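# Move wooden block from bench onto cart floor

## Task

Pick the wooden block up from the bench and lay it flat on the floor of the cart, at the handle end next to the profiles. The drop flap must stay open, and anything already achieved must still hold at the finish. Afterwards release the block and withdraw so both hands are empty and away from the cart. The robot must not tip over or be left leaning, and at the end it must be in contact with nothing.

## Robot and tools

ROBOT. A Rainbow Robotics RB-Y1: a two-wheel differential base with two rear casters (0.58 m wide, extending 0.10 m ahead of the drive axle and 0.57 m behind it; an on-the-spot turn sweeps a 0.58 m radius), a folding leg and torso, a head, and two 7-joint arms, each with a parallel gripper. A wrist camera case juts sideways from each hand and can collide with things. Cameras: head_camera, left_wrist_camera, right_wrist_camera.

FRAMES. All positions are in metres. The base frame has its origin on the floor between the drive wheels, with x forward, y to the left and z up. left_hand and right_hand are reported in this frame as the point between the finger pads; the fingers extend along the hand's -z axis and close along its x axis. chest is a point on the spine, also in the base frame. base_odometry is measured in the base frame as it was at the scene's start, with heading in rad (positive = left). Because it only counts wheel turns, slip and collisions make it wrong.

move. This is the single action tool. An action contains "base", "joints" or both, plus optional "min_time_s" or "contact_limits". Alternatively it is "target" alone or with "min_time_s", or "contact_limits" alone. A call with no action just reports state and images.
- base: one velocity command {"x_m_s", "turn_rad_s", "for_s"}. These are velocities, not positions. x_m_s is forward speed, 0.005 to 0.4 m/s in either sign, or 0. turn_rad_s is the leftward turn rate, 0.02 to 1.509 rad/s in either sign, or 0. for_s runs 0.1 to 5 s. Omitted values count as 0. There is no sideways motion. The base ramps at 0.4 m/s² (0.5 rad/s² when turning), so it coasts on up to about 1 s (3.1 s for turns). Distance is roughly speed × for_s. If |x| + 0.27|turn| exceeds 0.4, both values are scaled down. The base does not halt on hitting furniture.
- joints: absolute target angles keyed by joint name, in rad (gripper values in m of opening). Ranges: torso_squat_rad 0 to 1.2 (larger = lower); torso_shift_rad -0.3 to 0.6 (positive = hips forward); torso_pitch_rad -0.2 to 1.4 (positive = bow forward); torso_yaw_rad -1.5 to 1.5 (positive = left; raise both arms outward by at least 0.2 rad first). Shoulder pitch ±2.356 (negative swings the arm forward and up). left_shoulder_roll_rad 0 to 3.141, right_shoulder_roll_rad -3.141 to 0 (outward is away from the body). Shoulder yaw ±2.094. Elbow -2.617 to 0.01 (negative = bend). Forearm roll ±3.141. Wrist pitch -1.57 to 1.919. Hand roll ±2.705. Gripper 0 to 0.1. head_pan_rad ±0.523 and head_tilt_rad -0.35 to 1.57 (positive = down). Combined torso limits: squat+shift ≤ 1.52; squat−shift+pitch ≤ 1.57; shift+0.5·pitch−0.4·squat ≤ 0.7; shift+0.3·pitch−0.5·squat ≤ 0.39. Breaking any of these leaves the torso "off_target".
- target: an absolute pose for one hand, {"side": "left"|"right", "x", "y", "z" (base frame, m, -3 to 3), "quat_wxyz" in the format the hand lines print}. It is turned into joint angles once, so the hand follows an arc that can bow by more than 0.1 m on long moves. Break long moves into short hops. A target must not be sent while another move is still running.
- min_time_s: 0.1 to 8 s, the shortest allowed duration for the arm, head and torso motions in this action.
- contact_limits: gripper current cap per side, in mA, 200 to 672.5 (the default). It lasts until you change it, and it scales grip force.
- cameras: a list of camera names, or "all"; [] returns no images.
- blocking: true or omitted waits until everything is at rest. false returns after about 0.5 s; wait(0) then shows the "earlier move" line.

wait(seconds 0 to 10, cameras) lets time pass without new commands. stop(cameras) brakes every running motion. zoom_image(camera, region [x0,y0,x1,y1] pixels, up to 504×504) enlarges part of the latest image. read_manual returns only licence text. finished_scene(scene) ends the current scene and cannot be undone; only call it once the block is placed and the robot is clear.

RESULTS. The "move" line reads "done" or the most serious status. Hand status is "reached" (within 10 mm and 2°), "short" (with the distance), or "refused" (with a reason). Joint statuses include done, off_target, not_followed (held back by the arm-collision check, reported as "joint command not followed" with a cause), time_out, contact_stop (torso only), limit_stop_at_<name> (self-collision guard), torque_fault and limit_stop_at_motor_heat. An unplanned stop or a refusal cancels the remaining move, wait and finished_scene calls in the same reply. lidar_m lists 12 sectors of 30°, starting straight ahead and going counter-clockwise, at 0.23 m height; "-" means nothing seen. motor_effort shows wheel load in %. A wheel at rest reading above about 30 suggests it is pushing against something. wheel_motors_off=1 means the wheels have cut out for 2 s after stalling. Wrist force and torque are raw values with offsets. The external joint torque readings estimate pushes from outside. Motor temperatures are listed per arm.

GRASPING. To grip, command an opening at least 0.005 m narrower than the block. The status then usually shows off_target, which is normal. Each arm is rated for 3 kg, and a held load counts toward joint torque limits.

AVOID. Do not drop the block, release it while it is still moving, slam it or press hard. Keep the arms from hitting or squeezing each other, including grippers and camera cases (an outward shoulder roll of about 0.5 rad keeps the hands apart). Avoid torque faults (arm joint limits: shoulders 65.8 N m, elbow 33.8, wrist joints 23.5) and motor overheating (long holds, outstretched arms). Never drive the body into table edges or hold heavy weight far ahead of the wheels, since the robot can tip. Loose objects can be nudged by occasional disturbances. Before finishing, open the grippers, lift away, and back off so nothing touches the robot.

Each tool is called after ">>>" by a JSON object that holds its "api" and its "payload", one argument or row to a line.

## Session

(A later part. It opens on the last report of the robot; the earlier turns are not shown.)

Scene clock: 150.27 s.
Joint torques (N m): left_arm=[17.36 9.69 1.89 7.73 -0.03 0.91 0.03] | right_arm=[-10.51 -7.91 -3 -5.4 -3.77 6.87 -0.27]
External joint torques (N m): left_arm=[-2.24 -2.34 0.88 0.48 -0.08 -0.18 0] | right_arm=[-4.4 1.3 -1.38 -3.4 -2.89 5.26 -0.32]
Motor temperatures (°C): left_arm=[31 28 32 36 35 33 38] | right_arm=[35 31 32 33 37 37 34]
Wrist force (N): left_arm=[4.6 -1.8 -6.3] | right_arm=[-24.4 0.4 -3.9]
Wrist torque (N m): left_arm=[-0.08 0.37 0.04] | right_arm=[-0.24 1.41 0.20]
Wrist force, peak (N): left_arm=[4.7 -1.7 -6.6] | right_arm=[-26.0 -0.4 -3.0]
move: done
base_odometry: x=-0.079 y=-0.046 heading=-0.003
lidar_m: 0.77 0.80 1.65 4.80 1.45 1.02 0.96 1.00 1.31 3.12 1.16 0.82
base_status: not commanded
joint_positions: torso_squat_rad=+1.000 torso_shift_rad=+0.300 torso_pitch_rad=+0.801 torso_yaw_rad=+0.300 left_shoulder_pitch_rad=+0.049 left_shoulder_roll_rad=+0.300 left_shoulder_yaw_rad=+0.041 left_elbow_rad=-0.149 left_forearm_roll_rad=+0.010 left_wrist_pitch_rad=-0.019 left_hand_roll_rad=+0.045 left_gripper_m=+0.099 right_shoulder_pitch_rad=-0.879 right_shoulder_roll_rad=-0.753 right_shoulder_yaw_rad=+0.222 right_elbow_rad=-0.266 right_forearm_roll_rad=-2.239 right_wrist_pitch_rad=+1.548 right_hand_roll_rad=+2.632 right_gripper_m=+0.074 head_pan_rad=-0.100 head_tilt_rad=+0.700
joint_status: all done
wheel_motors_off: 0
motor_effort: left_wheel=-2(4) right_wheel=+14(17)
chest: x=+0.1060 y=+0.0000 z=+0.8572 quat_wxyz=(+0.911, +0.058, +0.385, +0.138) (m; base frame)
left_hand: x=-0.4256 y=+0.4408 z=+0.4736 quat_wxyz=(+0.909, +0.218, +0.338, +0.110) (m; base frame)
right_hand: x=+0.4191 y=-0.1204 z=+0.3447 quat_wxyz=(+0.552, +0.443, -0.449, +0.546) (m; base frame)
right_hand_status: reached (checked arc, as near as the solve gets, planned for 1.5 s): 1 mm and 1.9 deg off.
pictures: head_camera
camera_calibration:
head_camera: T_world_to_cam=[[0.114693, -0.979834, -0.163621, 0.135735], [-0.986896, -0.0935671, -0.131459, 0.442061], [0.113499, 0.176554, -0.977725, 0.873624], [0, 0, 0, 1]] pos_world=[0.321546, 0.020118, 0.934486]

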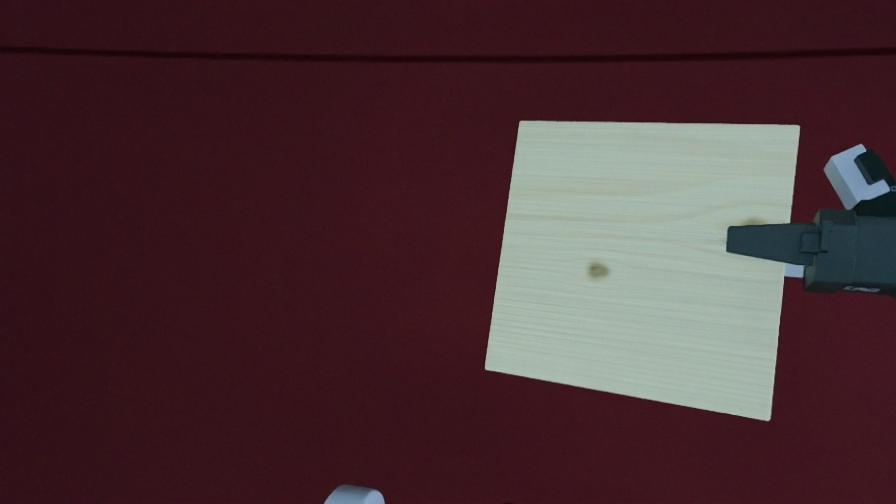

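>>> {"api": "move", "payload": {
  "target": {"side": "right", "x": 0.447, "y": -0.12, "z": 0.6, "quat_wxyz": [0.5417, 0.4545, -0.4545, 0.5417]},
  "min_time_s": 2,
  "cameras": []
}}

>>> {"api": "move", "payload": {
  "joints": {"torso_squat_rad": 1.1, "torso_shift_rad": 0.4, "torso_pitch_rad": 0.85, "torso_yaw_rad": 0.6},
  "cameras": ["head_camera"]
}}

>>> {"api": "move", "payload": {
  "target": {"side": "right", "x": 0.447, "y": -0.12, "z": 0.5, "quat_wxyz": [0.5417, 0.4545, -0.4545, 0.5417]},
  "min_time_s": 2,
  "cameras": []
}}

>>> {"api": "move", "payload": {
  "target": {"side": "right", "x": 0.447, "y": -0.12, "z": 0.345, "quat_wxyz": [0.5417, 0.4545, -0.4545, 0.5417]},
  "min_time_s": 1.5,
  "cameras": ["head_camera", "left_wrist_camera"]
}}

Scene clock: 160.80 s.
Joint torques (N m): left_arm=[17.5 9.83 2.04 7.67 -0.02 0.85 0.04] | right_arm=[-6.7 -8.85 -11.15 -11.06 -6.7 1.71 0.06]
External joint torques (N m): left_arm=[-2.09 -2.2 1.03 0.42 -0.07 -0.24 0] | right_arm=[-4.27 1.2 -3.59 -5.77 -5.22 1.54 0.01]
Motor temperatures (°C): left_arm=[31 28 32 36 35 33 38] | right_arm=[35 31 32 33 37 37 34]
Wrist force (N): left_arm=[4.7 -1.7 -5.3] | right_arm=[-24.3 0.6 -3.3]
Wrist torque (N m): left_arm=[-0.11 0.41 0.04] | right_arm=[-0.19 1.37 0.22]
Wrist force, peak (N): left_arm=[5.5 -1.3 -6.4] | right_arm=[-27.2 1.6 -3.8]
move: done
base_odometry: x=-0.079 y=-0.046 heading=-0.003
lidar_m: 0.77 0.80 1.65 4.81 1.46 1.02 0.97 0.99 1.32 3.10 1.16 0.81
base_status: not commanded
joint_positions: torso_squat_rad=+1.000 torso_shift_rad=+0.300 torso_pitch_rad=+0.801 torso_yaw_rad=+0.300 left_shoulder_pitch_rad=+0.049 left_shoulder_roll_rad=+0.300 left_shoulder_yaw_rad=+0.041 left_elbow_rad=-0.149 left_forearm_roll_rad=+0.010 left_wrist_pitch_rad=-0.019 left_hand_roll_rad=+0.045 left_gripper_m=+0.099 right_shoulder_pitch_rad=-0.036 right_shoulder_roll_rad=-1.240 right_shoulder_yaw_rad=-0.284 right_elbow_rad=-1.919 right_forearm_roll_rad=-2.474 right_wrist_pitch_rad=+0.999 right_hand_roll_rad=+1.801 right_gripper_m=+0.074 head_pan_rad=-0.100 head_tilt_rad=+0.700
joint_status: all done
wheel_motors_off: 0
motor_effort: left_wheel=-3(4) right_wheel=+15(17)
chest: x=+0.1060 y=+0.0000 z=+0.8572 quat_wxyz=(+0.911, +0.058, +0.385, +0.138) (m; base frame)
left_hand: x=-0.4256 y=+0.4408 z=+0.4736 quat_wxyz=(+0.909, +0.218, +0.338, +0.110) (m; base frame)
right_hand: x=+0.4469 y=-0.1205 z=+0.5990 quat_wxyz=(+0.542, +0.455, -0.454, +0.542) (m; base frame)
right_hand_status: reached (checked arc, planned for 2.0 s): 1 mm and 0.1 deg off.
pictures: none
No camera images: "cameras" was empty.

Scene clock: 162.30 s.
Joint torques (N m): left_arm=[15.96 15.42 2.37 6.78 0.03 0.85 0.05] | right_arm=[-7.16 -7.63 -10.09 -13.88 -6.97 2.19 -0.13]
External joint torques (N m): left_arm=[-1.8 -2.15 0.97 0.33 -0.05 -0.14 0.01] | right_arm=[-3.85 1.22 -3.74 -7.04 -5.44 1.7 -0.18]
Motor temperatures (°C): left_arm=[31 28 32 36 35 33 38] | right_arm=[35 31 32 33 37 37 34]
Wrist force (N): left_arm=[4.3 -2.9 -4.9] | right_arm=[-24.5 0.1 1.5]
Wrist torque (N m): left_arm=[-0.06 0.36 0.06] | right_arm=[-0.24 1.43 0.18]
Wrist force, peak (N): left_arm=[5.1 -2.1 -6.4] | right_arm=[-25.3 -0.1 -0.1]
move: done
base_odometry: x=-0.079 y=-0.046 heading=-0.003
lidar_m: 0.77 0.79 1.65 4.81 1.44 1.02 0.95 1.00 1.31 3.11 1.24 0.80
base_status: not commanded
joint_positions: torso_squat_rad=+1.100 torso_shift_rad=+0.400 torso_pitch_rad=+0.851 torso_yaw_rad=+0.600 left_shoulder_pitch_rad=+0.049 left_shoulder_roll_rad=+0.300 left_shoulder_yaw_rad=+0.041 left_elbow_rad=-0.149 left_forearm_roll_rad=+0.010 left_wrist_pitch_rad=-0.019 left_hand_roll_rad=+0.045 left_gripper_m=+0.099 right_shoulder_pitch_rad=-0.036 right_shoulder_roll_rad=-1.240 right_shoulder_yaw_rad=-0.284 right_elbow_rad=-1.918 right_forearm_roll_rad=-2.474 right_wrist_pitch_rad=+0.999 right_hand_roll_rad=+1.801 right_gripper_m=+0.074 head_pan_rad=-0.100 head_tilt_rad=+0.700
joint_status: all done
wheel_motors_off: 0
motor_effort: left_wheel=-3(5) right_wheel=+13(21)
chest: x=+0.1284 y=+0.0000 z=+0.7770 quat_wxyz=(+0.870, +0.122, +0.394, +0.269) (m; base frame)
left_hand: x=-0.5049 y=+0.3931 z=+0.5152 quat_wxyz=(+0.855, +0.284, +0.366, +0.232) (m; base frame)
right_hand: x=+0.4670 y=+0.0098 z=+0.4894 quat_wxyz=(+0.443, +0.568, -0.449, +0.529) (m; base frame)
pictures: head_camera
camera_calibration:
head_camera: T_world_to_cam=[[0.291437, -0.877808, -0.380153, 0.265547], [-0.956564, -0.264524, -0.122521, 0.442759], [0.00699057, 0.399348, -0.916773, 0.75884], [0, 0, 0, 1]] pos_world=[0.340833, 0.0471782, 0.85088]

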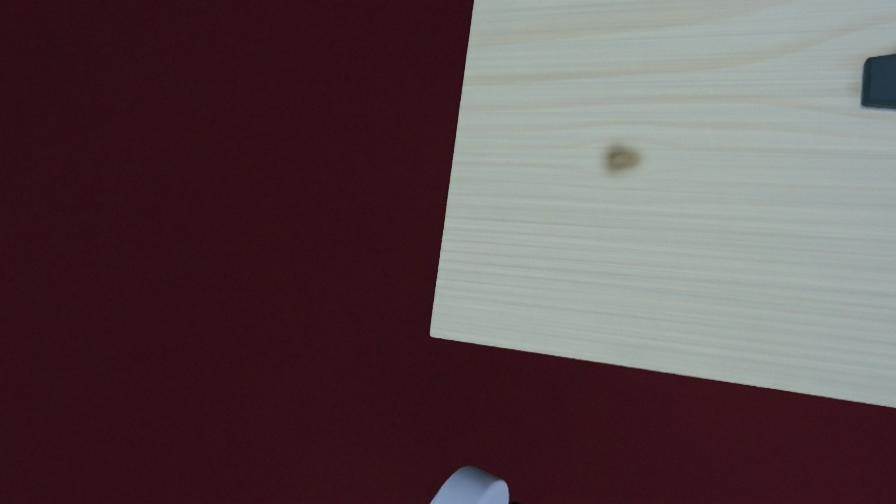

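Scene clock: 164.63 s.
Joint torques (N m): left_arm=[15.84 14.86 2.32 6.87 -0.04 0.79 0.05] | right_arm=[2.02 -1.68 -9.86 -11.4 -7.09 1.54 -0.58]
External joint torques (N m): left_arm=[-1.92 -2.71 0.93 0.42 -0.12 -0.19 0.02] | right_arm=[-2.44 1.33 -3.1 -6.13 -5.51 1.21 -0.63]
Motor temperatures (°C): left_arm=[31 28 32 36 35 33 38] | right_arm=[35 31 32 33 37 37 34]
Wrist force (N): left_arm=[3.4 -3.0 -4.6] | right_arm=[-24.2 0.8 -3.3]
Wrist torque (N m): left_arm=[-0.02 0.31 0.05] | right_arm=[-0.12 1.39 0.17]
Wrist force, peak (N): left_arm=[4.4 -3.3 -5.7] | right_arm=[-25.4 -1.3 2.0]
move: done
base_odometry: x=-0.079 y=-0.046 heading=-0.003
lidar_m: 0.77 0.80 1.67 4.82 1.47 1.01 0.96 1.00 1.32 3.11 1.24 0.81
base_status: not commanded
joint_positions: torso_squat_rad=+1.100 torso_shift_rad=+0.400 torso_pitch_rad=+0.851 torso_yaw_rad=+0.600 left_shoulder_pitch_rad=+0.049 left_shoulder_roll_rad=+0.300 left_shoulder_yaw_rad=+0.041 left_elbow_rad=-0.149 left_forearm_roll_rad=+0.010 left_wrist_pitch_rad=-0.019 left_hand_roll_rad=+0.045 left_gripper_m=+0.099 right_shoulder_pitch_rad=+0.564 right_shoulder_roll_rad=-0.959 right_shoulder_yaw_rad=-0.939 right_elbow_rad=-2.133 right_forearm_roll_rad=-2.427 right_wrist_pitch_rad=+1.103 right_hand_roll_rad=+1.766 right_gripper_m=+0.074 head_pan_rad=-0.100 head_tilt_rad=+0.700
joint_status: all done
wheel_motors_off: 0
motor_effort: left_wheel=-3(3) right_wheel=+14(15)
chest: x=+0.1284 y=+0.0000 z=+0.7770 quat_wxyz=(+0.870, +0.122, +0.394, +0.269) (m; base frame)
left_hand: x=-0.5049 y=+0.3931 z=+0.5152 quat_wxyz=(+0.855, +0.284, +0.366, +0.232) (m; base frame)
right_hand: x=+0.4470 y=-0.1202 z=+0.4991 quat_wxyz=(+0.543, +0.454, -0.454, +0.542) (m; base frame)
right_hand_status: reached (checked arc, planned for 2.0 s): 1 mm and 0.1 deg off.
pictures: none
No camera images: "cameras" was empty.

Scene clock: 166.47 s.
Joint torques (N m): left_arm=[15.47 15.04 2.44 6.83 -0.03 0.77 0.04] | right_arm=[-2.13 -7.85 -6.13 -11.44 -6.3 4.56 -0.14]
External joint torques (N m): left_arm=[-2.29 -2.54 1.04 0.37 -0.12 -0.21 0] | right_arm=[-5.06 -0.87 -0.76 -6.29 -4.9 3.54 -0.19]
Motor temperatures (°C): left_arm=[31 29 32 36 35 33 38] | right_arm=[35 31 32 33 37 37 34]
Wrist force (N): left_arm=[4.7 -2.4 -5.0] | right_arm=[-23.7 0.9 -3.7]
Wrist torque (N m): left_arm=[-0.04 0.46 0.09] | right_arm=[-0.09 1.44 0.19]
Wrist force, peak (N): left_arm=[4.8 -3.3 -5.6] | right_arm=[-26.0 0.6 -4.0]
move: done
base_odometry: x=-0.079 y=-0.046 heading=-0.003
lidar_m: 0.77 0.79 1.65 4.82 1.46 1.01 0.96 1.00 1.31 3.10 1.23 0.82
base_status: not commanded
joint_positions: torso_squat_rad=+1.100 torso_shift_rad=+0.400 torso_pitch_rad=+0.851 torso_yaw_rad=+0.600 left_shoulder_pitch_rad=+0.049 left_shoulder_roll_rad=+0.300 left_shoulder_yaw_rad=+0.041 left_elbow_rad=-0.149 left_forearm_roll_rad=+0.010 left_wrist_pitch_rad=-0.019 left_hand_roll_rad=+0.045 left_gripper_m=+0.099 right_shoulder_pitch_rad=+0.199 right_shoulder_roll_rad=-1.031 right_shoulder_yaw_rad=-0.454 right_elbow_rad=-1.540 right_forearm_roll_rad=-2.395 right_wrist_pitch_rad=+1.192 right_hand_roll_rad=+2.175 right_gripper_m=+0.074 head_pan_rad=-0.100 head_tilt_rad=+0.700
joint_status: all done
wheel_motors_off: 0
motor_effort: left_wheel=-3(4) right_wheel=+15(16)
chest: x=+0.1284 y=+0.0000 z=+0.7770 quat_wxyz=(+0.870, +0.122, +0.394, +0.269) (m; base frame)
left_hand: x=-0.5049 y=+0.3931 z=+0.5152 quat_wxyz=(+0.855, +0.284, +0.366, +0.232) (m; base frame)
right_hand: x=+0.4466 y=-0.1206 z=+0.3445 quat_wxyz=(+0.544, +0.452, -0.453, +0.542) (m; base frame)
right_hand_status: reached (checked arc, planned for 1.5 s): 1 mm and 0.5 deg off.
pictures: head_camera, left_wrist_camera
camera_calibration:
head_camera: T_world_to_cam=[[0.291437, -0.877808, -0.380153, 0.265547], [-0.956564, -0.264524, -0.122521, 0.442759], [0.00699057, 0.399348, -0.916773, 0.75884], [0, 0, 0, 1]] pos_world=[0.340833, 0.0471782, 0.85088]
left_wrist_camera: T_world_to_cam=[[0.611535, 0.627513, -0.481926, 0.309794], [0.533715, -0.776812, -0.334232, 0.776091], [-0.584101, -0.0528166, -0.809961, 0.215635], [0, 0, 0, 1]] pos_world=[-0.477708, 0.419867, 0.583348]

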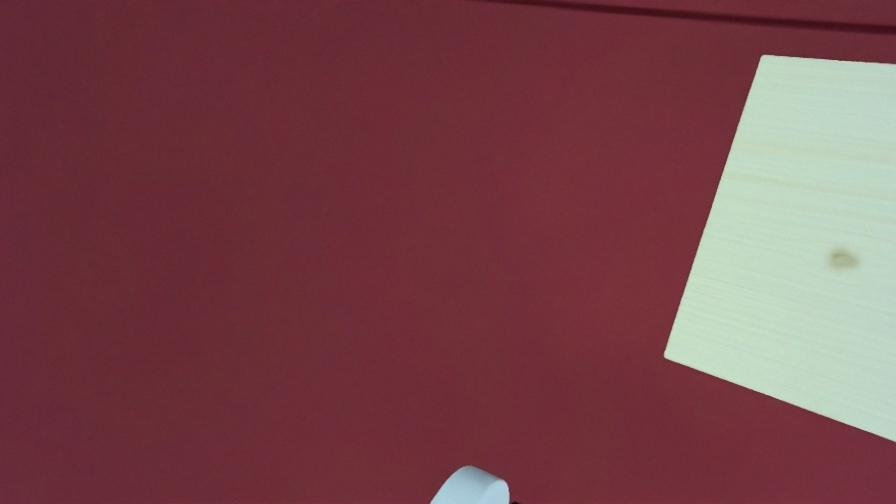

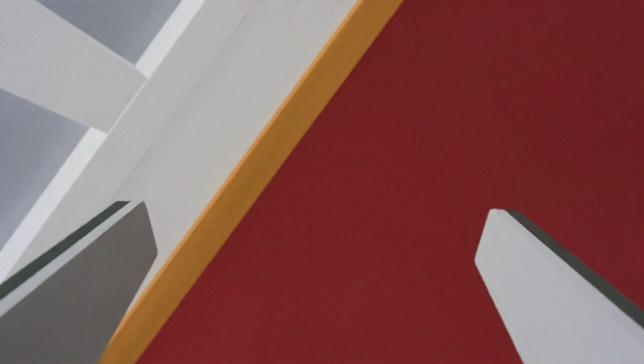

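>>> {"api": "move", "payload": {
  "joints": {"torso_squat_rad": 0.82, "torso_shift_rad": 0.5, "torso_pitch_rad": 0.85, "torso_yaw_rad": 0.6},
  "cameras": []
}}

>>> {"api": "move", "payload": {
  "target": {"side": "right", "x": 0.447, "y": -0.12, "z": 0.5, "quat_wxyz": [0.5417, 0.4545, -0.4545, 0.5417]},
  "min_time_s": 1.5,
  "cameras": []
}}

>>> {"api": "move", "payload": {
  "target": {"side": "right", "x": 0.447, "y": -0.12, "z": 0.345, "quat_wxyz": [0.5417, 0.4545, -0.4545, 0.5417]},
  "min_time_s": 1.5,
  "cameras": ["head_camera", "left_wrist_camera"]
}}

Scene clock: 185.13 s.
Joint torques (N m): left_arm=[15.64 15.58 2.34 6.76 -0.01 0.85 -0.05] | right_arm=[-1.79 -7.1 -6.2 -11.62 -6.29 4.69 -0.14]
External joint torques (N m): left_arm=[-2.12 -2 0.95 0.31 -0.09 -0.13 -0.09] | right_arm=[-4.71 -0.12 -0.84 -6.48 -4.89 3.64 -0.19]
Motor temperatures (°C): left_arm=[31 29 32 36 35 33 38] | right_arm=[35 31 32 32 38 37 34]
Wrist force (N): left_arm=[4.0 -2.2 -5.2] | right_arm=[-23.8 0.4 -3.3]
Wrist torque (N m): left_arm=[-0.07 0.38 0.08] | right_arm=[-0.29 1.42 0.20]
Wrist force, peak (N): left_arm=[3.7 -3.6 -6.0] | right_arm=[-25.1 0.8 -3.6]
move: done
base_odometry: x=-0.079 y=-0.046 heading=-0.003
lidar_m: 0.77 0.80 1.64 4.82 1.45 1.02 0.96 0.99 1.32 3.13 1.17 0.83
base_status: not commanded
joint_positions: torso_squat_rad=+0.820 torso_shift_rad=+0.500 torso_pitch_rad=+0.851 torso_yaw_rad=+0.600 left_shoulder_pitch_rad=+0.049 left_shoulder_roll_rad=+0.300 left_shoulder_yaw_rad=+0.041 left_elbow_rad=-0.149 left_forearm_roll_rad=+0.010 left_wrist_pitch_rad=-0.019 left_hand_roll_rad=+0.045 left_gripper_m=+0.099 right_shoulder_pitch_rad=+0.199 right_shoulder_roll_rad=-1.031 right_shoulder_yaw_rad=-0.454 right_elbow_rad=-1.540 right_forearm_roll_rad=-2.395 right_wrist_pitch_rad=+1.192 right_hand_roll_rad=+2.175 right_gripper_m=+0.074 head_pan_rad=-0.100 head_tilt_rad=+0.700
joint_status: all done
wheel_motors_off: 0
motor_effort: left_wheel=-6(8) right_wheel=+11(19)
chest: x=+0.2338 y=+0.0000 z=+0.9035 quat_wxyz=(+0.870, +0.122, +0.394, +0.269) (m; base frame)
left_hand: x=-0.3995 y=+0.3931 z=+0.6418 quat_wxyz=(+0.855, +0.284, +0.366, +0.232) (m; base frame)
right_hand: x=+0.5520 y=-0.1206 z=+0.4710 quat_wxyz=(+0.544, +0.452, -0.453, +0.542) (m; base frame)
pictures: none
No camera images: "cameras" was empty.

Scene clock: 186.97 s.
Joint torques (N m): left_arm=[15.79 15.3 2.14 6.9 -0.06 0.74 -0.03] | right_arm=[7.29 0.7 -5.35 -12.84 -5.46 5.08 -0.02]
External joint torques (N m): left_arm=[-1.97 -2.27 0.74 0.44 -0.14 -0.25 -0.06] | right_arm=[-0.5 2.43 -1.61 -7.43 -4.17 3.88 -0.07]
Motor temperatures (°C): left_arm=[31 29 32 36 35 33 38] | right_arm=[35 31 32 32 38 37 34]
Wrist force (N): left_arm=[4.5 -2.6 -5.0] | right_arm=[-23.9 0.5 -3.1]
Wrist torque (N m): left_arm=[-0.07 0.47 0.06] | right_arm=[-0.26 1.39 0.20]
Wrist force, peak (N): left_arm=[3.4 -3.9 -6.0] | right_arm=[-24.9 0.0 -2.9]
move: done
base_odometry: x=-0.079 y=-0.046 heading=-0.003
lidar_m: 0.77 0.79 1.66 4.83 1.46 1.01 0.96 1.00 1.31 3.11 1.18 0.81
base_status: not commanded
joint_positions: torso_squat_rad=+0.820 torso_shift_rad=+0.500 torso_pitch_rad=+0.851 torso_yaw_rad=+0.600 left_shoulder_pitch_rad=+0.049 left_shoulder_roll_rad=+0.300 left_shoulder_yaw_rad=+0.041 left_elbow_rad=-0.149 left_forearm_roll_rad=+0.010 left_wrist_pitch_rad=-0.019 left_hand_roll_rad=+0.045 left_gripper_m=+0.099 right_shoulder_pitch_rad=+0.508 right_shoulder_roll_rad=-0.807 right_shoulder_yaw_rad=-0.504 right_elbow_rad=-1.849 right_forearm_roll_rad=-2.347 right_wrist_pitch_rad=+1.140 right_hand_roll_rad=+2.278 right_gripper_m=+0.074 head_pan_rad=-0.100 head_tilt_rad=+0.700
joint_status: all done
wheel_motors_off: 0
motor_effort: left_wheel=-6(8) right_wheel=+12(12)
chest: x=+0.2338 y=+0.0000 z=+0.9036 quat_wxyz=(+0.870, +0.122, +0.394, +0.269) (m; base frame)
left_hand: x=-0.3995 y=+0.3931 z=+0.6418 quat_wxyz=(+0.855, +0.284, +0.366, +0.232) (m; base frame)
right_hand: x=+0.4470 y=-0.1205 z=+0.4993 quat_wxyz=(+0.542, +0.454, -0.454, +0.542) (m; base frame)
right_hand_status: reached (checked arc, planned for 1.5 s): 1 mm and 0.1 deg off.
pictures: none
No camera images: "cameras" was empty.

Scene clock: 188.83 s.
Joint torques (N m): left_arm=[15.64 15.09 2.28 6.8 0.03 0.86 0.08] | right_arm=[2.66 -5.04 -1.44 -6.7 -3.81 7.12 -0.4]
External joint torques (N m): left_arm=[-2.12 -2.49 0.89 0.35 -0.06 -0.13 0.05] | right_arm=[-1.96 0.74 0.62 -4.21 -2.98 5.47 -0.45]
Motor temperatures (°C): left_arm=[31 29 32 36 35 33 38] | right_arm=[35 31 32 32 38 37 34]
Wrist force (N): left_arm=[4.1 -2.9 -5.3] | right_arm=[-24.3 0.0 -3.1]
Wrist torque (N m): left_arm=[-0.02 0.37 0.09] | right_arm=[-0.19 1.40 0.18]
Wrist force, peak (N): left_arm=[4.5 -3.1 -5.7] | right_arm=[-26.1 2.1 -3.3]
move: done
base_odometry: x=-0.079 y=-0.046 heading=-0.003
lidar_m: 0.77 0.80 1.65 4.82 1.46 1.02 0.96 1.00 1.31 3.11 1.15 0.82
base_status: not commanded
joint_positions: torso_squat_rad=+0.820 torso_shift_rad=+0.500 torso_pitch_rad=+0.851 torso_yaw_rad=+0.600 left_shoulder_pitch_rad=+0.049 left_shoulder_roll_rad=+0.300 left_shoulder_yaw_rad=+0.041 left_elbow_rad=-0.149 left_forearm_roll_rad=+0.010 left_wrist_pitch_rad=-0.019 left_hand_roll_rad=+0.045 left_gripper_m=+0.099 right_shoulder_pitch_rad=-0.101 right_shoulder_roll_rad=-0.837 right_shoulder_yaw_rad=-0.197 right_elbow_rad=-0.866 right_forearm_roll_rad=-2.307 right_wrist_pitch_rad=+1.417 right_hand_roll_rad=+2.668 right_gripper_m=+0.074 head_pan_rad=-0.100 head_tilt_rad=+0.700
joint_status: all done
wheel_motors_off: 0
motor_effort: left_wheel=-5(7) right_wheel=+12(14)
chest: x=+0.2337 y=+0.0000 z=+0.9036 quat_wxyz=(+0.870, +0.122, +0.394, +0.269) (m; base frame)
left_hand: x=-0.3995 y=+0.3931 z=+0.6417 quat_wxyz=(+0.855, +0.284, +0.366, +0.232) (m; base frame)
right_hand: x=+0.4468 y=-0.1204 z=+0.3450 quat_wxyz=(+0.544, +0.452, -0.453, +0.543) (m; base frame)
right_hand_status: reached (checked arc, planned for 1.5 s): 0 mm and 0.5 deg off.
pictures: head_camera, left_wrist_camera
camera_calibration:
head_camera: T_world_to_cam=[[0.291475, -0.877798, -0.380149, 0.283002], [-0.956553, -0.264559, -0.122537, 0.559021], [0.006991, 0.399349, -0.916772, 0.874259], [0, 0, 0, 1]] pos_world=[0.446133, 0.0471781, 0.97758]
left_wrist_camera: T_world_to_cam=[[0.61157, 0.627517, -0.481876, 0.306278], [0.533747, -0.776809, -0.334188, 0.762098], [-0.584034, -0.0528201, -0.810009, 0.37972], [0, 0, 0, 1]] pos_world=[-0.372308, 0.419867, 0.709848]

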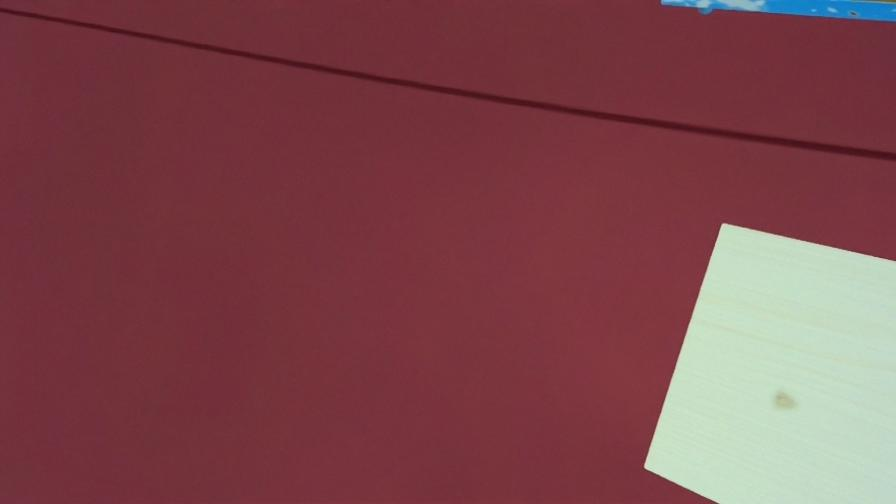

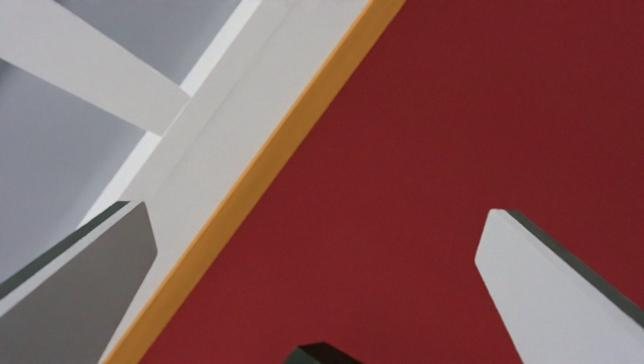

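>>> {"api": "move", "payload": {
  "target": {"side": "right", "x": 0.447, "y": -0.12, "z": 0.6, "quat_wxyz": [0.5, 0.5, -0.5, 0.5]},
  "min_time_s": 1.5,
  "cameras": []
}}

>>> {"api": "move", "payload": {
  "target": {"side": "right", "x": 0.447, "y": -0.12, "z": 0.75, "quat_wxyz": [0.5, 0.5, -0.5, 0.5]},
  "min_time_s": 1.5,
  "cameras": []
}}

>>> {"api": "move", "payload": {
  "base": {"x_m_s": 0.1, "for_s": 2.5},
  "joints": {"head_tilt_rad": 0.3, "head_pan_rad": -0.5},
  "cameras": ["head_camera", "right_wrist_camera"]
}}

Scene clock: 193.13 s.
Joint torques (N m): left_arm=[15.63 15.42 2.11 6.65 0.08 0.77 -0.03] | right_arm=[6.78 1.58 -4.67 -12.52 -5.83 5.15 -0.04]
External joint torques (N m): left_arm=[-2.13 -2.15 0.71 0.2 0 -0.22 -0.06] | right_arm=[-1.64 1.83 -0.55 -6.87 -4.71 3.72 -0.09]
Motor temperatures (°C): left_arm=[31 29 32 36 35 33 38] | right_arm=[35 31 32 32 37 38 34]
Wrist force (N): left_arm=[4.2 -3.5 -4.0] | right_arm=[-23.8 -0.4 0.9]
Wrist torque (N m): left_arm=[0.06 0.34 0.04] | right_arm=[-0.32 1.46 0.22]
Wrist force, peak (N): left_arm=[5.2 -3.0 -5.5] | right_arm=[-27.7 1.7 -1.2]
move: done
base_odometry: x=-0.079 y=-0.046 heading=-0.003
lidar_m: 0.77 0.80 1.67 4.82 1.45 1.01 0.95 1.00 1.31 3.11 1.17 0.81
base_status: not commanded
joint_positions: torso_squat_rad=+0.820 torso_shift_rad=+0.500 torso_pitch_rad=+0.851 torso_yaw_rad=+0.600 left_shoulder_pitch_rad=+0.049 left_shoulder_roll_rad=+0.300 left_shoulder_yaw_rad=+0.041 left_elbow_rad=-0.149 left_forearm_roll_rad=+0.010 left_wrist_pitch_rad=-0.019 left_hand_roll_rad=+0.045 left_gripper_m=+0.099 right_shoulder_pitch_rad=+0.678 right_shoulder_roll_rad=-0.763 right_shoulder_yaw_rad=-0.653 right_elbow_rad=-2.090 right_forearm_roll_rad=-2.527 right_wrist_pitch_rad=+1.218 right_hand_roll_rad=+2.230 right_gripper_m=+0.074 head_pan_rad=-0.100 head_tilt_rad=+0.700
joint_status: all done
wheel_motors_off: 0
motor_effort: left_wheel=-5(7) right_wheel=+13(14)
chest: x=+0.2337 y=+0.0000 z=+0.9036 quat_wxyz=(+0.870, +0.122, +0.394, +0.269) (m; base frame)
left_hand: x=-0.3995 y=+0.3931 z=+0.6417 quat_wxyz=(+0.855, +0.284, +0.366, +0.232) (m; base frame)
right_hand: x=+0.4471 y=-0.1205 z=+0.5992 quat_wxyz=(+0.501, +0.499, -0.500, +0.500) (m; base frame)
right_hand_status: reached (checked arc, planned for 1.6 s): 1 mm and 0.1 deg off.
pictures: none
No camera images: "cameras" was empty.

Scene clock: 194.97 s.
Joint torques (N m): left_arm=[15.65 15.32 2.4 6.7 -0.02 0.83 0.01] | right_arm=[8.33 3.56 -5.34 -9.64 -7.19 3.23 -0.46]
External joint torques (N m): left_arm=[-2.11 -2.26 1.01 0.25 -0.1 -0.16 -0.03] | right_arm=[-0.83 1.33 -0.57 -5.4 -5.56 2.49 -0.51]
Motor temperatures (°C): left_arm=[31 29 32 36 35 33 38] | right_arm=[35 31 32 32 37 38 34]
Wrist force (N): left_arm=[4.7 -2.4 -4.9] | right_arm=[-24.3 0.7 1.1]
Wrist torque (N m): left_arm=[-0.11 0.42 0.07] | right_arm=[-0.19 1.47 0.23]
Wrist force, peak (N): left_arm=[5.0 -3.3 -5.5] | right_arm=[-26.3 2.9 0.6]
move: done
base_odometry: x=-0.079 y=-0.046 heading=-0.003
lidar_m: 0.77 0.79 1.66 4.82 1.45 1.02 0.96 1.00 1.32 3.12 1.16 0.81
base_status: not commanded
joint_positions: torso_squat_rad=+0.820 torso_shift_rad=+0.500 torso_pitch_rad=+0.851 torso_yaw_rad=+0.600 left_shoulder_pitch_rad=+0.049 left_shoulder_roll_rad=+0.300 left_shoulder_yaw_rad=+0.041 left_elbow_rad=-0.149 left_forearm_roll_rad=+0.010 left_wrist_pitch_rad=-0.019 left_hand_roll_rad=+0.045 left_gripper_m=+0.099 right_shoulder_pitch_rad=+0.975 right_shoulder_roll_rad=-0.562 right_shoulder_yaw_rad=-1.132 right_elbow_rad=-2.549 right_forearm_roll_rad=-2.768 right_wrist_pitch_rad=+1.215 right_hand_roll_rad=+1.971 right_gripper_m=+0.074 head_pan_rad=-0.100 head_tilt_rad=+0.700
joint_status: all done
wheel_motors_off: 0
motor_effort: left_wheel=-6(7) right_wheel=+13(14)
chest: x=+0.2337 y=+0.0000 z=+0.9036 quat_wxyz=(+0.870, +0.122, +0.394, +0.269) (m; base frame)
left_hand: x=-0.3995 y=+0.3931 z=+0.6417 quat_wxyz=(+0.855, +0.284, +0.366, +0.232) (m; base frame)
right_hand: x=+0.4472 y=-0.1197 z=+0.7492 quat_wxyz=(+0.501, +0.499, -0.500, +0.500) (m; base frame)
right_hand_status: reached (checked arc, planned for 1.5 s): 1 mm and 0.1 deg off.
pictures: none
No camera images: "cameras" was empty.

Scene clock: 198.07 s.
Joint torques (N m): left_arm=[15.93 15.26 2.4 6.81 -0.06 0.75 -0.07] | right_arm=[8.73 3.53 -5.35 -9.77 -7.27 3.38 -0.35]
External joint torques (N m): left_arm=[-1.82 -2.32 1 0.36 -0.14 -0.24 -0.11] | right_arm=[-0.43 1.31 -0.58 -5.53 -5.64 2.64 -0.4]
Motor temperatures (°C): left_arm=[31 29 32 36 35 33 38] | right_arm=[34 31 32 32 38 37 34]
Wrist force (N): left_arm=[3.5 -3.2 -5.0] | right_arm=[-24.6 0.3 0.6]
Wrist torque (N m): left_arm=[0.02 0.32 0.06] | right_arm=[-0.18 1.47 0.21]
Wrist force, peak (N): left_arm=[5.0 -2.8 -5.4] | right_arm=[-25.5 -0.7 0.6]
move: done
base_odometry: x=+0.171 y=-0.047 heading=-0.003
lidar_m: 0.51 0.54 1.55 4.36 1.84 1.28 1.21 1.26 1.65 3.92 0.80 0.55
base_status: done (sent for 2.5 of 2.5 s)
joint_positions: torso_squat_rad=+0.820 torso_shift_rad=+0.500 torso_pitch_rad=+0.851 torso_yaw_rad=+0.600 left_shoulder_pitch_rad=+0.049 left_shoulder_roll_rad=+0.300 left_shoulder_yaw_rad=+0.041 left_elbow_rad=-0.149 left_forearm_roll_rad=+0.010 left_wrist_pitch_rad=-0.019 left_hand_roll_rad=+0.045 left_gripper_m=+0.099 right_shoulder_pitch_rad=+0.975 right_shoulder_roll_rad=-0.562 right_shoulder_yaw_rad=-1.132 right_elbow_rad=-2.549 right_forearm_roll_rad=-2.768 right_wrist_pitch_rad=+1.215 right_hand_roll_rad=+1.971 right_gripper_m=+0.074 head_pan_rad=-0.500 head_tilt_rad=+0.300
joint_status: all done
wheel_motors_off: 0
motor_effort: left_wheel=-3(19) right_wheel=+5(42)
chest: x=+0.2337 y=+0.0000 z=+0.9036 quat_wxyz=(+0.870, +0.122, +0.394, +0.269) (m; base frame)
left_hand: x=-0.3995 y=+0.3931 z=+0.6417 quat_wxyz=(+0.855, +0.284, +0.366, +0.232) (m; base frame)
right_hand: x=+0.4472 y=-0.1198 z=+0.7492 quat_wxyz=(+0.501, +0.499, -0.500, +0.500) (m; base frame)
pictures: head_camera, right_wrist_camera
camera_calibration:
head_camera: T_world_to_cam=[[0.0508587, -0.993408, -0.102737, 0.0962966], [-0.889031, 0.00183422, -0.457842, 0.871583], [0.455013, 0.114621, -0.883077, 0.665876], [0, 0, 0, 1]] pos_world=[0.466985, 0.0177395, 0.99696]
right_wrist_camera: T_world_to_cam=[[0.0293215, 0.0245673, -0.999268, 0.737266], [-0.861808, -0.505831, -0.037724, 0.380203], [-0.506387, 0.862283, 0.00634051, 0.397131], [0, 0, 0, 1]] pos_world=[0.507146, -0.168233, 0.748551]

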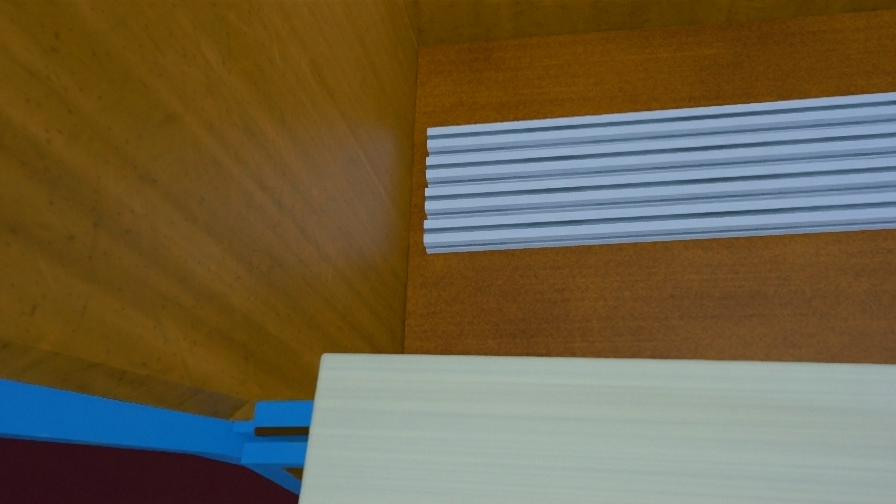

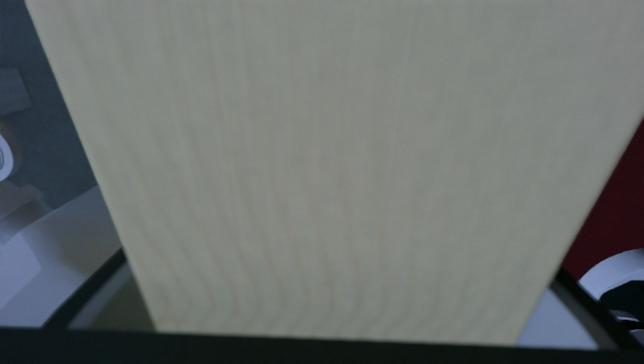

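>>> {"api": "move", "payload": {
  "base": {"turn_rad_s": 0.08, "for_s": 0.6},
  "cameras": ["head_camera"]
}}

>>> {"api": "move", "payload": {
  "base": {"x_m_s": 0.08, "for_s": 2.5},
  "cameras": ["head_camera"]
}}

Scene clock: 208.10 s.
Joint torques (N m): left_arm=[15.96 15.11 2.37 6.83 -0.04 0.72 0.04] | right_arm=[8.54 3.32 -5.21 -9.6 -7.22 3.33 -0.37]
External joint torques (N m): left_arm=[-1.79 -2.47 0.98 0.38 -0.12 -0.26 0] | right_arm=[-0.62 1.1 -0.45 -5.36 -5.59 2.59 -0.42]
Motor temperatures (°C): left_arm=[31 29 32 36 35 33 38] | right_arm=[34 31 32 32 38 37 34]
Wrist force (N): left_arm=[5.1 -2.7 -5.0] | right_arm=[-24.2 0.8 1.1]
Wrist torque (N m): left_arm=[-0.01 0.45 0.02] | right_arm=[-0.16 1.43 0.25]
Wrist force, peak (N): left_arm=[4.4 -3.3 -5.9] | right_arm=[-25.0 0.7 1.3]
move: done
base_odometry: x=+0.171 y=-0.047 heading=+0.044
lidar_m: 0.51 0.55 1.53 4.96 1.75 1.25 1.21 1.27 1.71 4.57 0.74 0.54
base_status: done (sent for 0.6 of 0.6 s)
joint_positions: torso_squat_rad=+0.820 torso_shift_rad=+0.500 torso_pitch_rad=+0.851 torso_yaw_rad=+0.600 left_shoulder_pitch_rad=+0.049 left_shoulder_roll_rad=+0.300 left_shoulder_yaw_rad=+0.041 left_elbow_rad=-0.149 left_forearm_roll_rad=+0.010 left_wrist_pitch_rad=-0.019 left_hand_roll_rad=+0.045 left_gripper_m=+0.099 right_shoulder_pitch_rad=+0.975 right_shoulder_roll_rad=-0.562 right_shoulder_yaw_rad=-1.132 right_elbow_rad=-2.549 right_forearm_roll_rad=-2.768 right_wrist_pitch_rad=+1.215 right_hand_roll_rad=+1.971 right_gripper_m=+0.074 head_pan_rad=-0.500 head_tilt_rad=+0.300
joint_status: not commanded
wheel_motors_off: 0
motor_effort: left_wheel=-17(32) right_wheel=+12(31)
chest: x=+0.2337 y=+0.0000 z=+0.9036 quat_wxyz=(+0.870, +0.122, +0.394, +0.269) (m; base frame)
left_hand: x=-0.3995 y=+0.3931 z=+0.6417 quat_wxyz=(+0.855, +0.284, +0.366, +0.232) (m; base frame)
right_hand: x=+0.4472 y=-0.1198 z=+0.7492 quat_wxyz=(+0.501, +0.499, -0.500, +0.500) (m; base frame)
pictures: head_camera
camera_calibration:
head_camera: T_world_to_cam=[[0.0508587, -0.993408, -0.102737, 0.0962966], [-0.889031, 0.00183422, -0.457842, 0.871583], [0.455013, 0.114621, -0.883077, 0.665876], [0, 0, 0, 1]] pos_world=[0.466985, 0.0177395, 0.99696]

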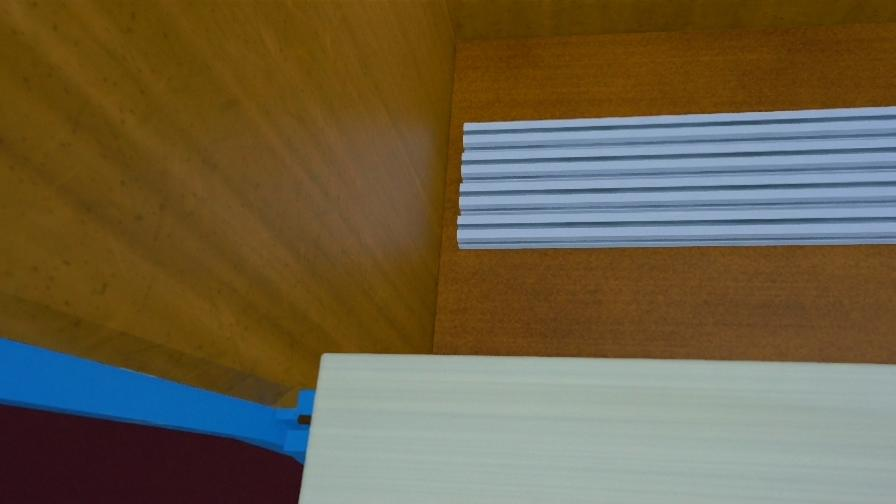

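Scene clock: 211.13 s.
Joint torques (N m): left_arm=[15.78 15.06 2.33 6.75 0.07 0.79 0.01] | right_arm=[8.56 3.41 -5.2 -9.67 -7.29 3.3 -0.41]
External joint torques (N m): left_arm=[-1.98 -2.52 0.94 0.3 -0.01 -0.2 -0.02] | right_arm=[-0.61 1.19 -0.43 -5.43 -5.66 2.56 -0.46]
Motor temperatures (°C): left_arm=[31 29 32 36 35 33 38] | right_arm=[34 31 32 32 38 37 34]
Wrist force (N): left_arm=[4.4 -3.4 -4.9] | right_arm=[-24.4 0.5 0.7]
Wrist torque (N m): left_arm=[0.04 0.39 0.01] | right_arm=[-0.17 1.51 0.20]
Wrist force, peak (N): left_arm=[4.5 -3.3 -5.6] | right_arm=[-25.7 -0.9 1.0]
move: done
base_odometry: x=+0.371 y=-0.038 heading=+0.044
lidar_m: 0.31 0.34 0.81 4.31 2.03 1.47 1.40 1.47 2.00 4.72 0.48 0.33
base_status: done (sent for 2.5 of 2.5 s)
joint_positions: torso_squat_rad=+0.820 torso_shift_rad=+0.500 torso_pitch_rad=+0.851 torso_yaw_rad=+0.600 left_shoulder_pitch_rad=+0.049 left_shoulder_roll_rad=+0.300 left_shoulder_yaw_rad=+0.041 left_elbow_rad=-0.149 left_forearm_roll_rad=+0.010 left_wrist_pitch_rad=-0.019 left_hand_roll_rad=+0.045 left_gripper_m=+0.099 right_shoulder_pitch_rad=+0.975 right_shoulder_roll_rad=-0.562 right_shoulder_yaw_rad=-1.132 right_elbow_rad=-2.549 right_forearm_roll_rad=-2.768 right_wrist_pitch_rad=+1.215 right_hand_roll_rad=+1.971 right_gripper_m=+0.074 head_pan_rad=-0.500 head_tilt_rad=+0.300
joint_status: not commanded
wheel_motors_off: 0
motor_effort: left_wheel=-7(22) right_wheel=+3(35)
chest: x=+0.2338 y=+0.0000 z=+0.9036 quat_wxyz=(+0.870, +0.122, +0.394, +0.269) (m; base frame)
left_hand: x=-0.3995 y=+0.3931 z=+0.6417 quat_wxyz=(+0.855, +0.284, +0.366, +0.232) (m; base frame)
right_hand: x=+0.4472 y=-0.1198 z=+0.7492 quat_wxyz=(+0.501, +0.499, -0.500, +0.500) (m; base frame)
pictures: head_camera
camera_calibration:
head_camera: T_world_to_cam=[[0.0508522, -0.993407, -0.102746, 0.0963041], [-0.889073, 0.00183404, -0.457762, 0.871611], [0.454933, 0.114627, -0.883118, 0.665908], [0, 0, 0, 1]] pos_world=[0.467085, 0.0177395, 0.996961]

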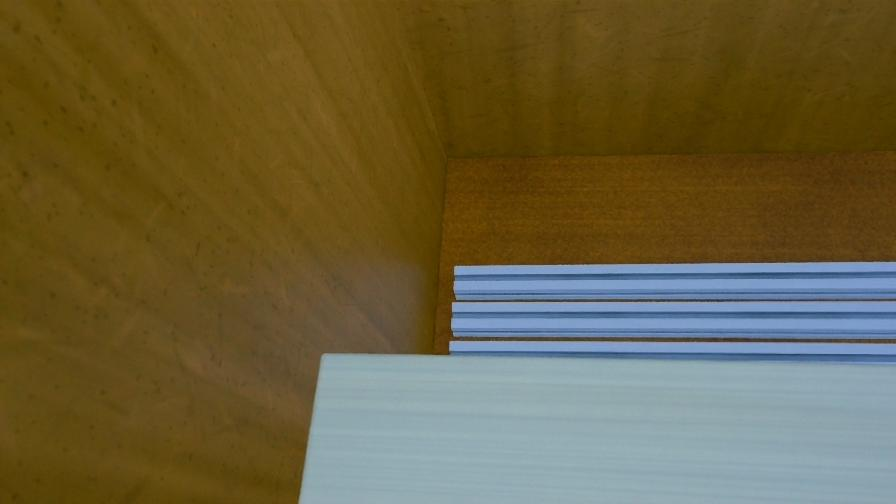

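>>> {"api": "move", "payload": {
  "joints": {"torso_squat_rad": 0.75},
  "base": {"x_m_s": 0.05, "for_s": 1.4},
  "cameras": ["head_camera"]
}}

>>> {"api": "move", "payload": {
  "target": {"side": "right", "x": 0.447, "y": -0.118, "z": 0.6, "quat_wxyz": [0.5217, 0.4772, -0.4772, 0.5217]},
  "min_time_s": 2.5,
  "cameras": ["head_camera"]
}}

Scene clock: 221.17 s.
Joint torques (N m): left_arm=[15.68 15.25 2.57 6.73 -0.01 0.79 0] | right_arm=[8 3.06 -5.18 -9.63 -7.26 3.28 -0.37]
External joint torques (N m): left_arm=[-2.08 -2.33 1.18 0.28 -0.09 -0.19 -0.03] | right_arm=[-1.16 0.84 -0.42 -5.38 -5.63 2.54 -0.42]
Motor temperatures (°C): left_arm=[31 29 32 36 34 33 38] | right_arm=[34 30 32 32 38 37 34]
Wrist force (N): left_arm=[3.9 -3.1 -5.2] | right_arm=[-24.8 0.8 1.1]
Wrist torque (N m): left_arm=[-0.03 0.36 0.06] | right_arm=[-0.19 1.43 0.20]
Wrist force, peak (N): left_arm=[4.2 -3.1 -6.0] | right_arm=[-26.1 0.5 1.2]
move: done
base_odometry: x=+0.441 y=-0.035 heading=+0.043
lidar_m: 0.24 0.25 0.76 4.03 2.13 1.55 1.48 1.54 2.10 1.01 0.37 0.26
base_status: done (sent for 1.4 of 1.4 s)
joint_positions: torso_squat_rad=+0.750 torso_shift_rad=+0.500 torso_pitch_rad=+0.851 torso_yaw_rad=+0.600 left_shoulder_pitch_rad=+0.049 left_shoulder_roll_rad=+0.300 left_shoulder_yaw_rad=+0.041 left_elbow_rad=-0.149 left_forearm_roll_rad=+0.010 left_wrist_pitch_rad=-0.019 left_hand_roll_rad=+0.045 left_gripper_m=+0.099 right_shoulder_pitch_rad=+0.975 right_shoulder_roll_rad=-0.562 right_shoulder_yaw_rad=-1.132 right_elbow_rad=-2.549 right_forearm_roll_rad=-2.768 right_wrist_pitch_rad=+1.215 right_hand_roll_rad=+1.971 right_gripper_m=+0.074 head_pan_rad=-0.500 head_tilt_rad=+0.300
joint_status: all done
wheel_motors_off: 0
motor_effort: left_wheel=-6(22) right_wheel=+6(26)
chest: x=+0.2503 y=+0.0000 z=+0.9340 quat_wxyz=(+0.870, +0.122, +0.394, +0.269) (m; base frame)
left_hand: x=-0.3829 y=+0.3932 z=+0.6721 quat_wxyz=(+0.855, +0.284, +0.366, +0.232) (m; base frame)
right_hand: x=+0.4638 y=-0.1198 z=+0.7796 quat_wxyz=(+0.501, +0.499, -0.500, +0.500) (m; base frame)
pictures: head_camera
camera_calibration:
head_camera: T_world_to_cam=[[0.0508587, -0.993408, -0.102737, 0.0985755], [-0.889031, 0.00183422, -0.457842, 0.900259], [0.455013, 0.114621, -0.883077, 0.685168], [0, 0, 0, 1]] pos_world=[0.483585, 0.0177395, 1.02736]

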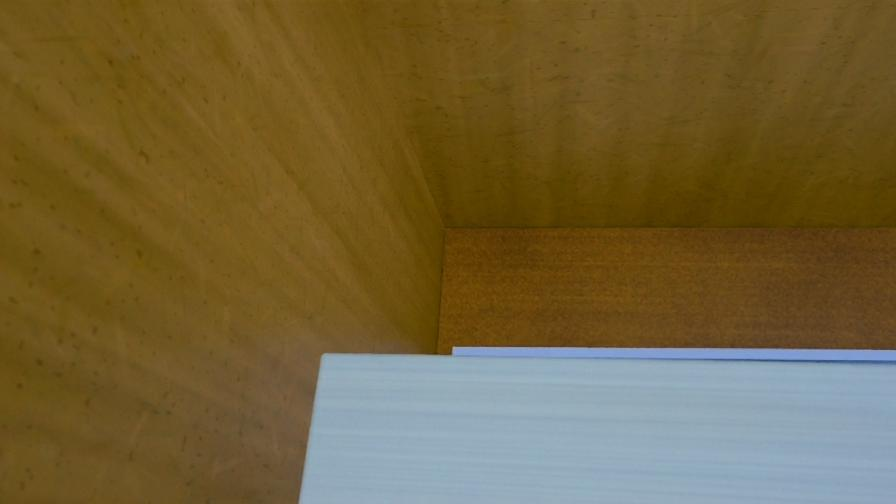

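Scene clock: 224.00 s.
Joint torques (N m): left_arm=[15.74 15.01 2.26 6.79 -0.07 0.83 0.04] | right_arm=[5.56 -0.63 -1.72 -12.33 -5.99 5.18 -0.13]
External joint torques (N m): left_arm=[-2.02 -2.56 0.87 0.34 -0.15 -0.15 0] | right_arm=[-3.35 -0.69 1.93 -6.7 -4.65 3.98 -0.18]
Motor temperatures (°C): left_arm=[31 29 32 36 34 33 38] | right_arm=[34 30 32 32 38 37 34]
Wrist force (N): left_arm=[4.3 -2.6 -5.6] | right_arm=[-23.9 0.2 -1.1]
Wrist torque (N m): left_arm=[-0.06 0.37 0.06] | right_arm=[-0.16 1.42 0.19]
Wrist force, peak (N): left_arm=[4.7 -2.4 -6.1] | right_arm=[-25.1 0.6 1.0]
move: done
base_odometry: x=+0.441 y=-0.035 heading=+0.043
lidar_m: 0.24 0.27 0.77 4.02 2.14 1.54 1.48 1.55 2.09 1.00 0.36 0.26
base_status: not commanded
joint_positions: torso_squat_rad=+0.750 torso_shift_rad=+0.500 torso_pitch_rad=+0.851 torso_yaw_rad=+0.600 left_shoulder_pitch_rad=+0.049 left_shoulder_roll_rad=+0.300 left_shoulder_yaw_rad=+0.041 left_elbow_rad=-0.149 left_forearm_roll_rad=+0.010 left_wrist_pitch_rad=-0.019 left_hand_roll_rad=+0.045 left_gripper_m=+0.099 right_shoulder_pitch_rad=+0.690 right_shoulder_roll_rad=-0.743 right_shoulder_yaw_rad=-0.602 right_elbow_rad=-2.080 right_forearm_roll_rad=-2.433 right_wrist_pitch_rad=+1.156 right_hand_roll_rad=+2.257 right_gripper_m=+0.074 head_pan_rad=-0.500 head_tilt_rad=+0.300
joint_status: all done
wheel_motors_off: 0
motor_effort: left_wheel=-6(7) right_wheel=+7(8)
chest: x=+0.2503 y=+0.0000 z=+0.9340 quat_wxyz=(+0.870, +0.122, +0.394, +0.269) (m; base frame)
left_hand: x=-0.3829 y=+0.3932 z=+0.6721 quat_wxyz=(+0.855, +0.284, +0.366, +0.232) (m; base frame)
right_hand: x=+0.4468 y=-0.1187 z=+0.5996 quat_wxyz=(+0.524, +0.475, -0.475, +0.523) (m; base frame)
right_hand_status: reached (checked arc, planned for 2.5 s): 1 mm and 0.5 deg off.
pictures: head_camera
camera_calibration:
head_camera: T_world_to_cam=[[0.0508587, -0.993408, -0.102737, 0.0985755], [-0.889031, 0.00183422, -0.457842, 0.900259], [0.455013, 0.114621, -0.883077, 0.685168], [0, 0, 0, 1]] pos_world=[0.483585, 0.0177395, 1.02736]

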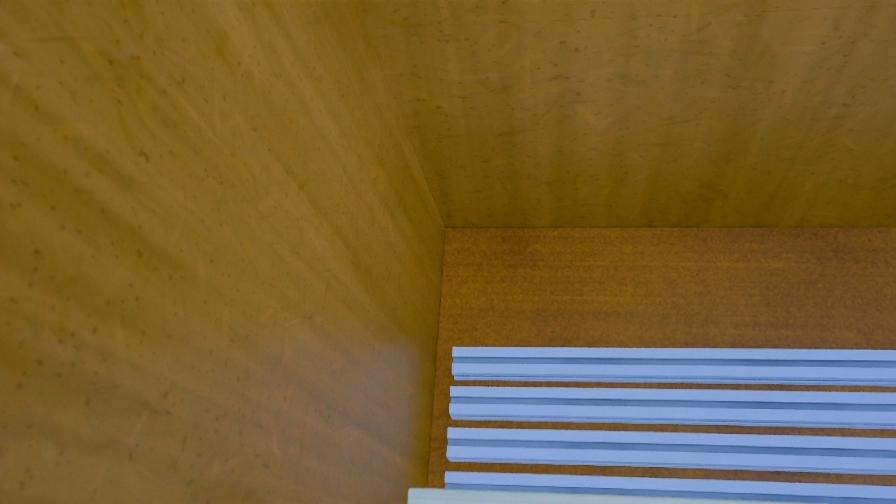

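>>> {"api": "move", "payload": {
  "target": {"side": "right", "x": 0.447, "y": -0.118, "z": 0.47, "quat_wxyz": [0.5417, 0.4545, -0.4545, 0.5417]},
  "min_time_s": 2,
  "cameras": []
}}

>>> {"api": "move", "payload": {
  "joints": {"head_tilt_rad": 0.65},
  "cameras": ["head_camera", "right_wrist_camera"]
}}

Scene clock: 228.53 s.
Joint torques (N m): left_arm=[15.8 15.44 2.03 6.64 -0.04 0.73 0.04] | right_arm=[7.93 -2.08 1.83 -9.05 -1.66 7.2 0.08]
External joint torques (N m): left_arm=[-1.96 -2.14 0.64 0.19 -0.12 -0.25 0] | right_arm=[0.38 0.64 4.76 -4.39 -0.55 5.77 0.03]
Motor temperatures (°C): left_arm=[31 29 32 36 34 33 38] | right_arm=[34 30 32 32 38 37 34]
Wrist force (N): left_arm=[4.0 -2.8 -4.8] | right_arm=[-20.5 -9.4 -1.9]
Wrist torque (N m): left_arm=[-0.01 0.33 0.03] | right_arm=[-1.17 0.95 0.02]
Wrist force, peak (N): left_arm=[4.5 -3.0 -6.1] | right_arm=[-25.1 -0.1 -2.6]
move: done
base_odometry: x=+0.441 y=-0.035 heading=+0.043
lidar_m: 0.25 0.25 0.77 4.02 2.13 1.53 1.47 1.54 2.08 1.01 0.37 0.26
base_status: not commanded
joint_positions: torso_squat_rad=+0.750 torso_shift_rad=+0.500 torso_pitch_rad=+0.851 torso_yaw_rad=+0.600 left_shoulder_pitch_rad=+0.049 left_shoulder_roll_rad=+0.300 left_shoulder_yaw_rad=+0.041 left_elbow_rad=-0.149 left_forearm_roll_rad=+0.010 left_wrist_pitch_rad=-0.019 left_hand_roll_rad=+0.045 left_gripper_m=+0.099 right_shoulder_pitch_rad=+0.348 right_shoulder_roll_rad=-0.818 right_shoulder_yaw_rad=-0.351 right_elbow_rad=-1.570 right_forearm_roll_rad=-2.354 right_wrist_pitch_rad=+1.188 right_hand_roll_rad=+2.448 right_gripper_m=+0.074 head_pan_rad=-0.500 head_tilt_rad=+0.300
joint_status: all done
wheel_motors_off: 0
motor_effort: left_wheel=-6(7) right_wheel=+6(8)
chest: x=+0.2503 y=+0.0000 z=+0.9340 quat_wxyz=(+0.870, +0.122, +0.394, +0.269) (m; base frame)
left_hand: x=-0.3829 y=+0.3932 z=+0.6720 quat_wxyz=(+0.855, +0.284, +0.366, +0.232) (m; base frame)
right_hand: x=+0.4477 y=-0.1185 z=+0.4696 quat_wxyz=(+0.543, +0.453, -0.454, +0.542) (m; base frame)
right_hand_status: reached (checked arc, planned for 2.0 s): 1 mm and 0.2 deg off.
pictures: none
No camera images: "cameras" was empty.

Scene clock: 229.40 s.
Joint torques (N m): left_arm=[16 15.3 2.18 6.82 -0.12 0.68 0.03] | right_arm=[8.03 -2.26 2.1 -9.07 -1.64 7.17 0.16]
External joint torques (N m): left_arm=[-1.75 -2.28 0.78 0.37 -0.2 -0.3 0] | right_arm=[0.48 0.46 5.03 -4.41 -0.53 5.74 0.11]
Motor temperatures (°C): left_arm=[31 29 32 36 34 33 38] | right_arm=[34 30 32 32 38 37 34]
Wrist force (N): left_arm=[3.9 -2.0 -4.9] | right_arm=[-20.0 -9.7 -1.2]
Wrist torque (N m): left_arm=[-0.06 0.33 0.05] | right_arm=[-1.15 0.96 0.04]
Wrist force, peak (N): left_arm=[4.9 -3.5 -5.2] | right_arm=[-20.7 -9.6 -1.0]
move: done
base_odometry: x=+0.441 y=-0.035 heading=+0.043
lidar_m: 0.25 0.26 0.75 4.03 2.13 1.54 1.48 1.56 2.09 1.00 0.37 0.26
base_status: not commanded
joint_positions: torso_squat_rad=+0.750 torso_shift_rad=+0.500 torso_pitch_rad=+0.851 torso_yaw_rad=+0.600 left_shoulder_pitch_rad=+0.049 left_shoulder_roll_rad=+0.300 left_shoulder_yaw_rad=+0.041 left_elbow_rad=-0.149 left_forearm_roll_rad=+0.010 left_wrist_pitch_rad=-0.019 left_hand_roll_rad=+0.045 left_gripper_m=+0.099 right_shoulder_pitch_rad=+0.348 right_shoulder_roll_rad=-0.818 right_shoulder_yaw_rad=-0.351 right_elbow_rad=-1.570 right_forearm_roll_rad=-2.354 right_wrist_pitch_rad=+1.188 right_hand_roll_rad=+2.448 right_gripper_m=+0.074 head_pan_rad=-0.500 head_tilt_rad=+0.650
joint_status: all done
wheel_motors_off: 0
motor_effort: left_wheel=-6(7) right_wheel=+5(7)
chest: x=+0.2503 y=+0.0000 z=+0.9340 quat_wxyz=(+0.870, +0.122, +0.394, +0.269) (m; base frame)
left_hand: x=-0.3829 y=+0.3932 z=+0.6720 quat_wxyz=(+0.855, +0.284, +0.366, +0.232) (m; base frame)
right_hand: x=+0.4477 y=-0.1185 z=+0.4696 quat_wxyz=(+0.543, +0.453, -0.454, +0.542) (m; base frame)
pictures: head_camera, right_wrist_camera
camera_calibration:
head_camera: T_world_to_cam=[[0.0422629, -0.994479, -0.0960531, 0.095084], [-0.991471, -0.0298828, -0.126853, 0.594594], [0.123282, 0.100595, -0.98726, 0.931924], [0, 0, 0, 1]] pos_world=[0.470614, 0.0185802, 1.00461]
right_wrist_camera: T_world_to_cam=[[0.0293662, -0.150488, -0.988176, 0.431755], [-0.862387, -0.503667, 0.0510746, 0.32948], [-0.505398, 0.85069, -0.144569, 0.467139], [0, 0, 0, 1]] pos_world=[0.507551, -0.166468, 0.477356]

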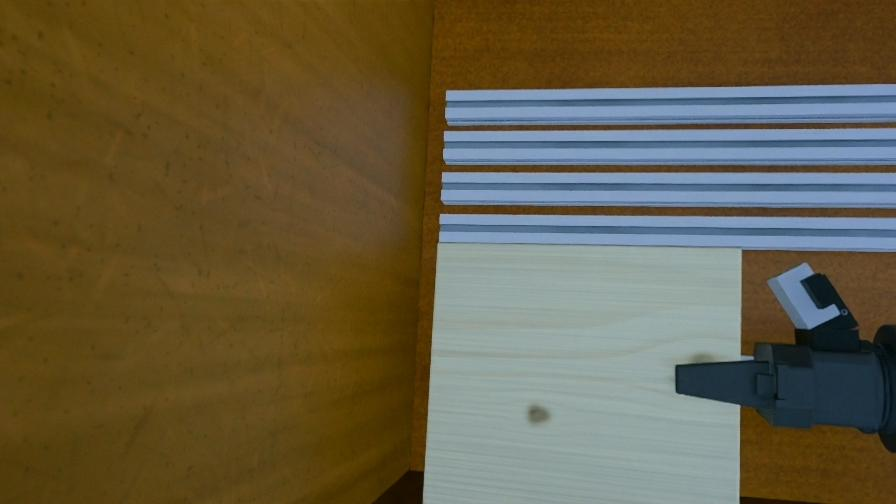

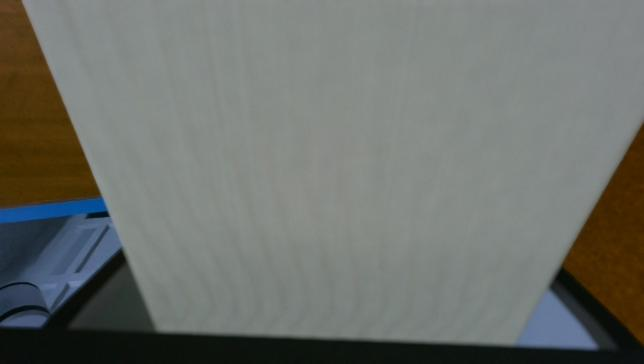

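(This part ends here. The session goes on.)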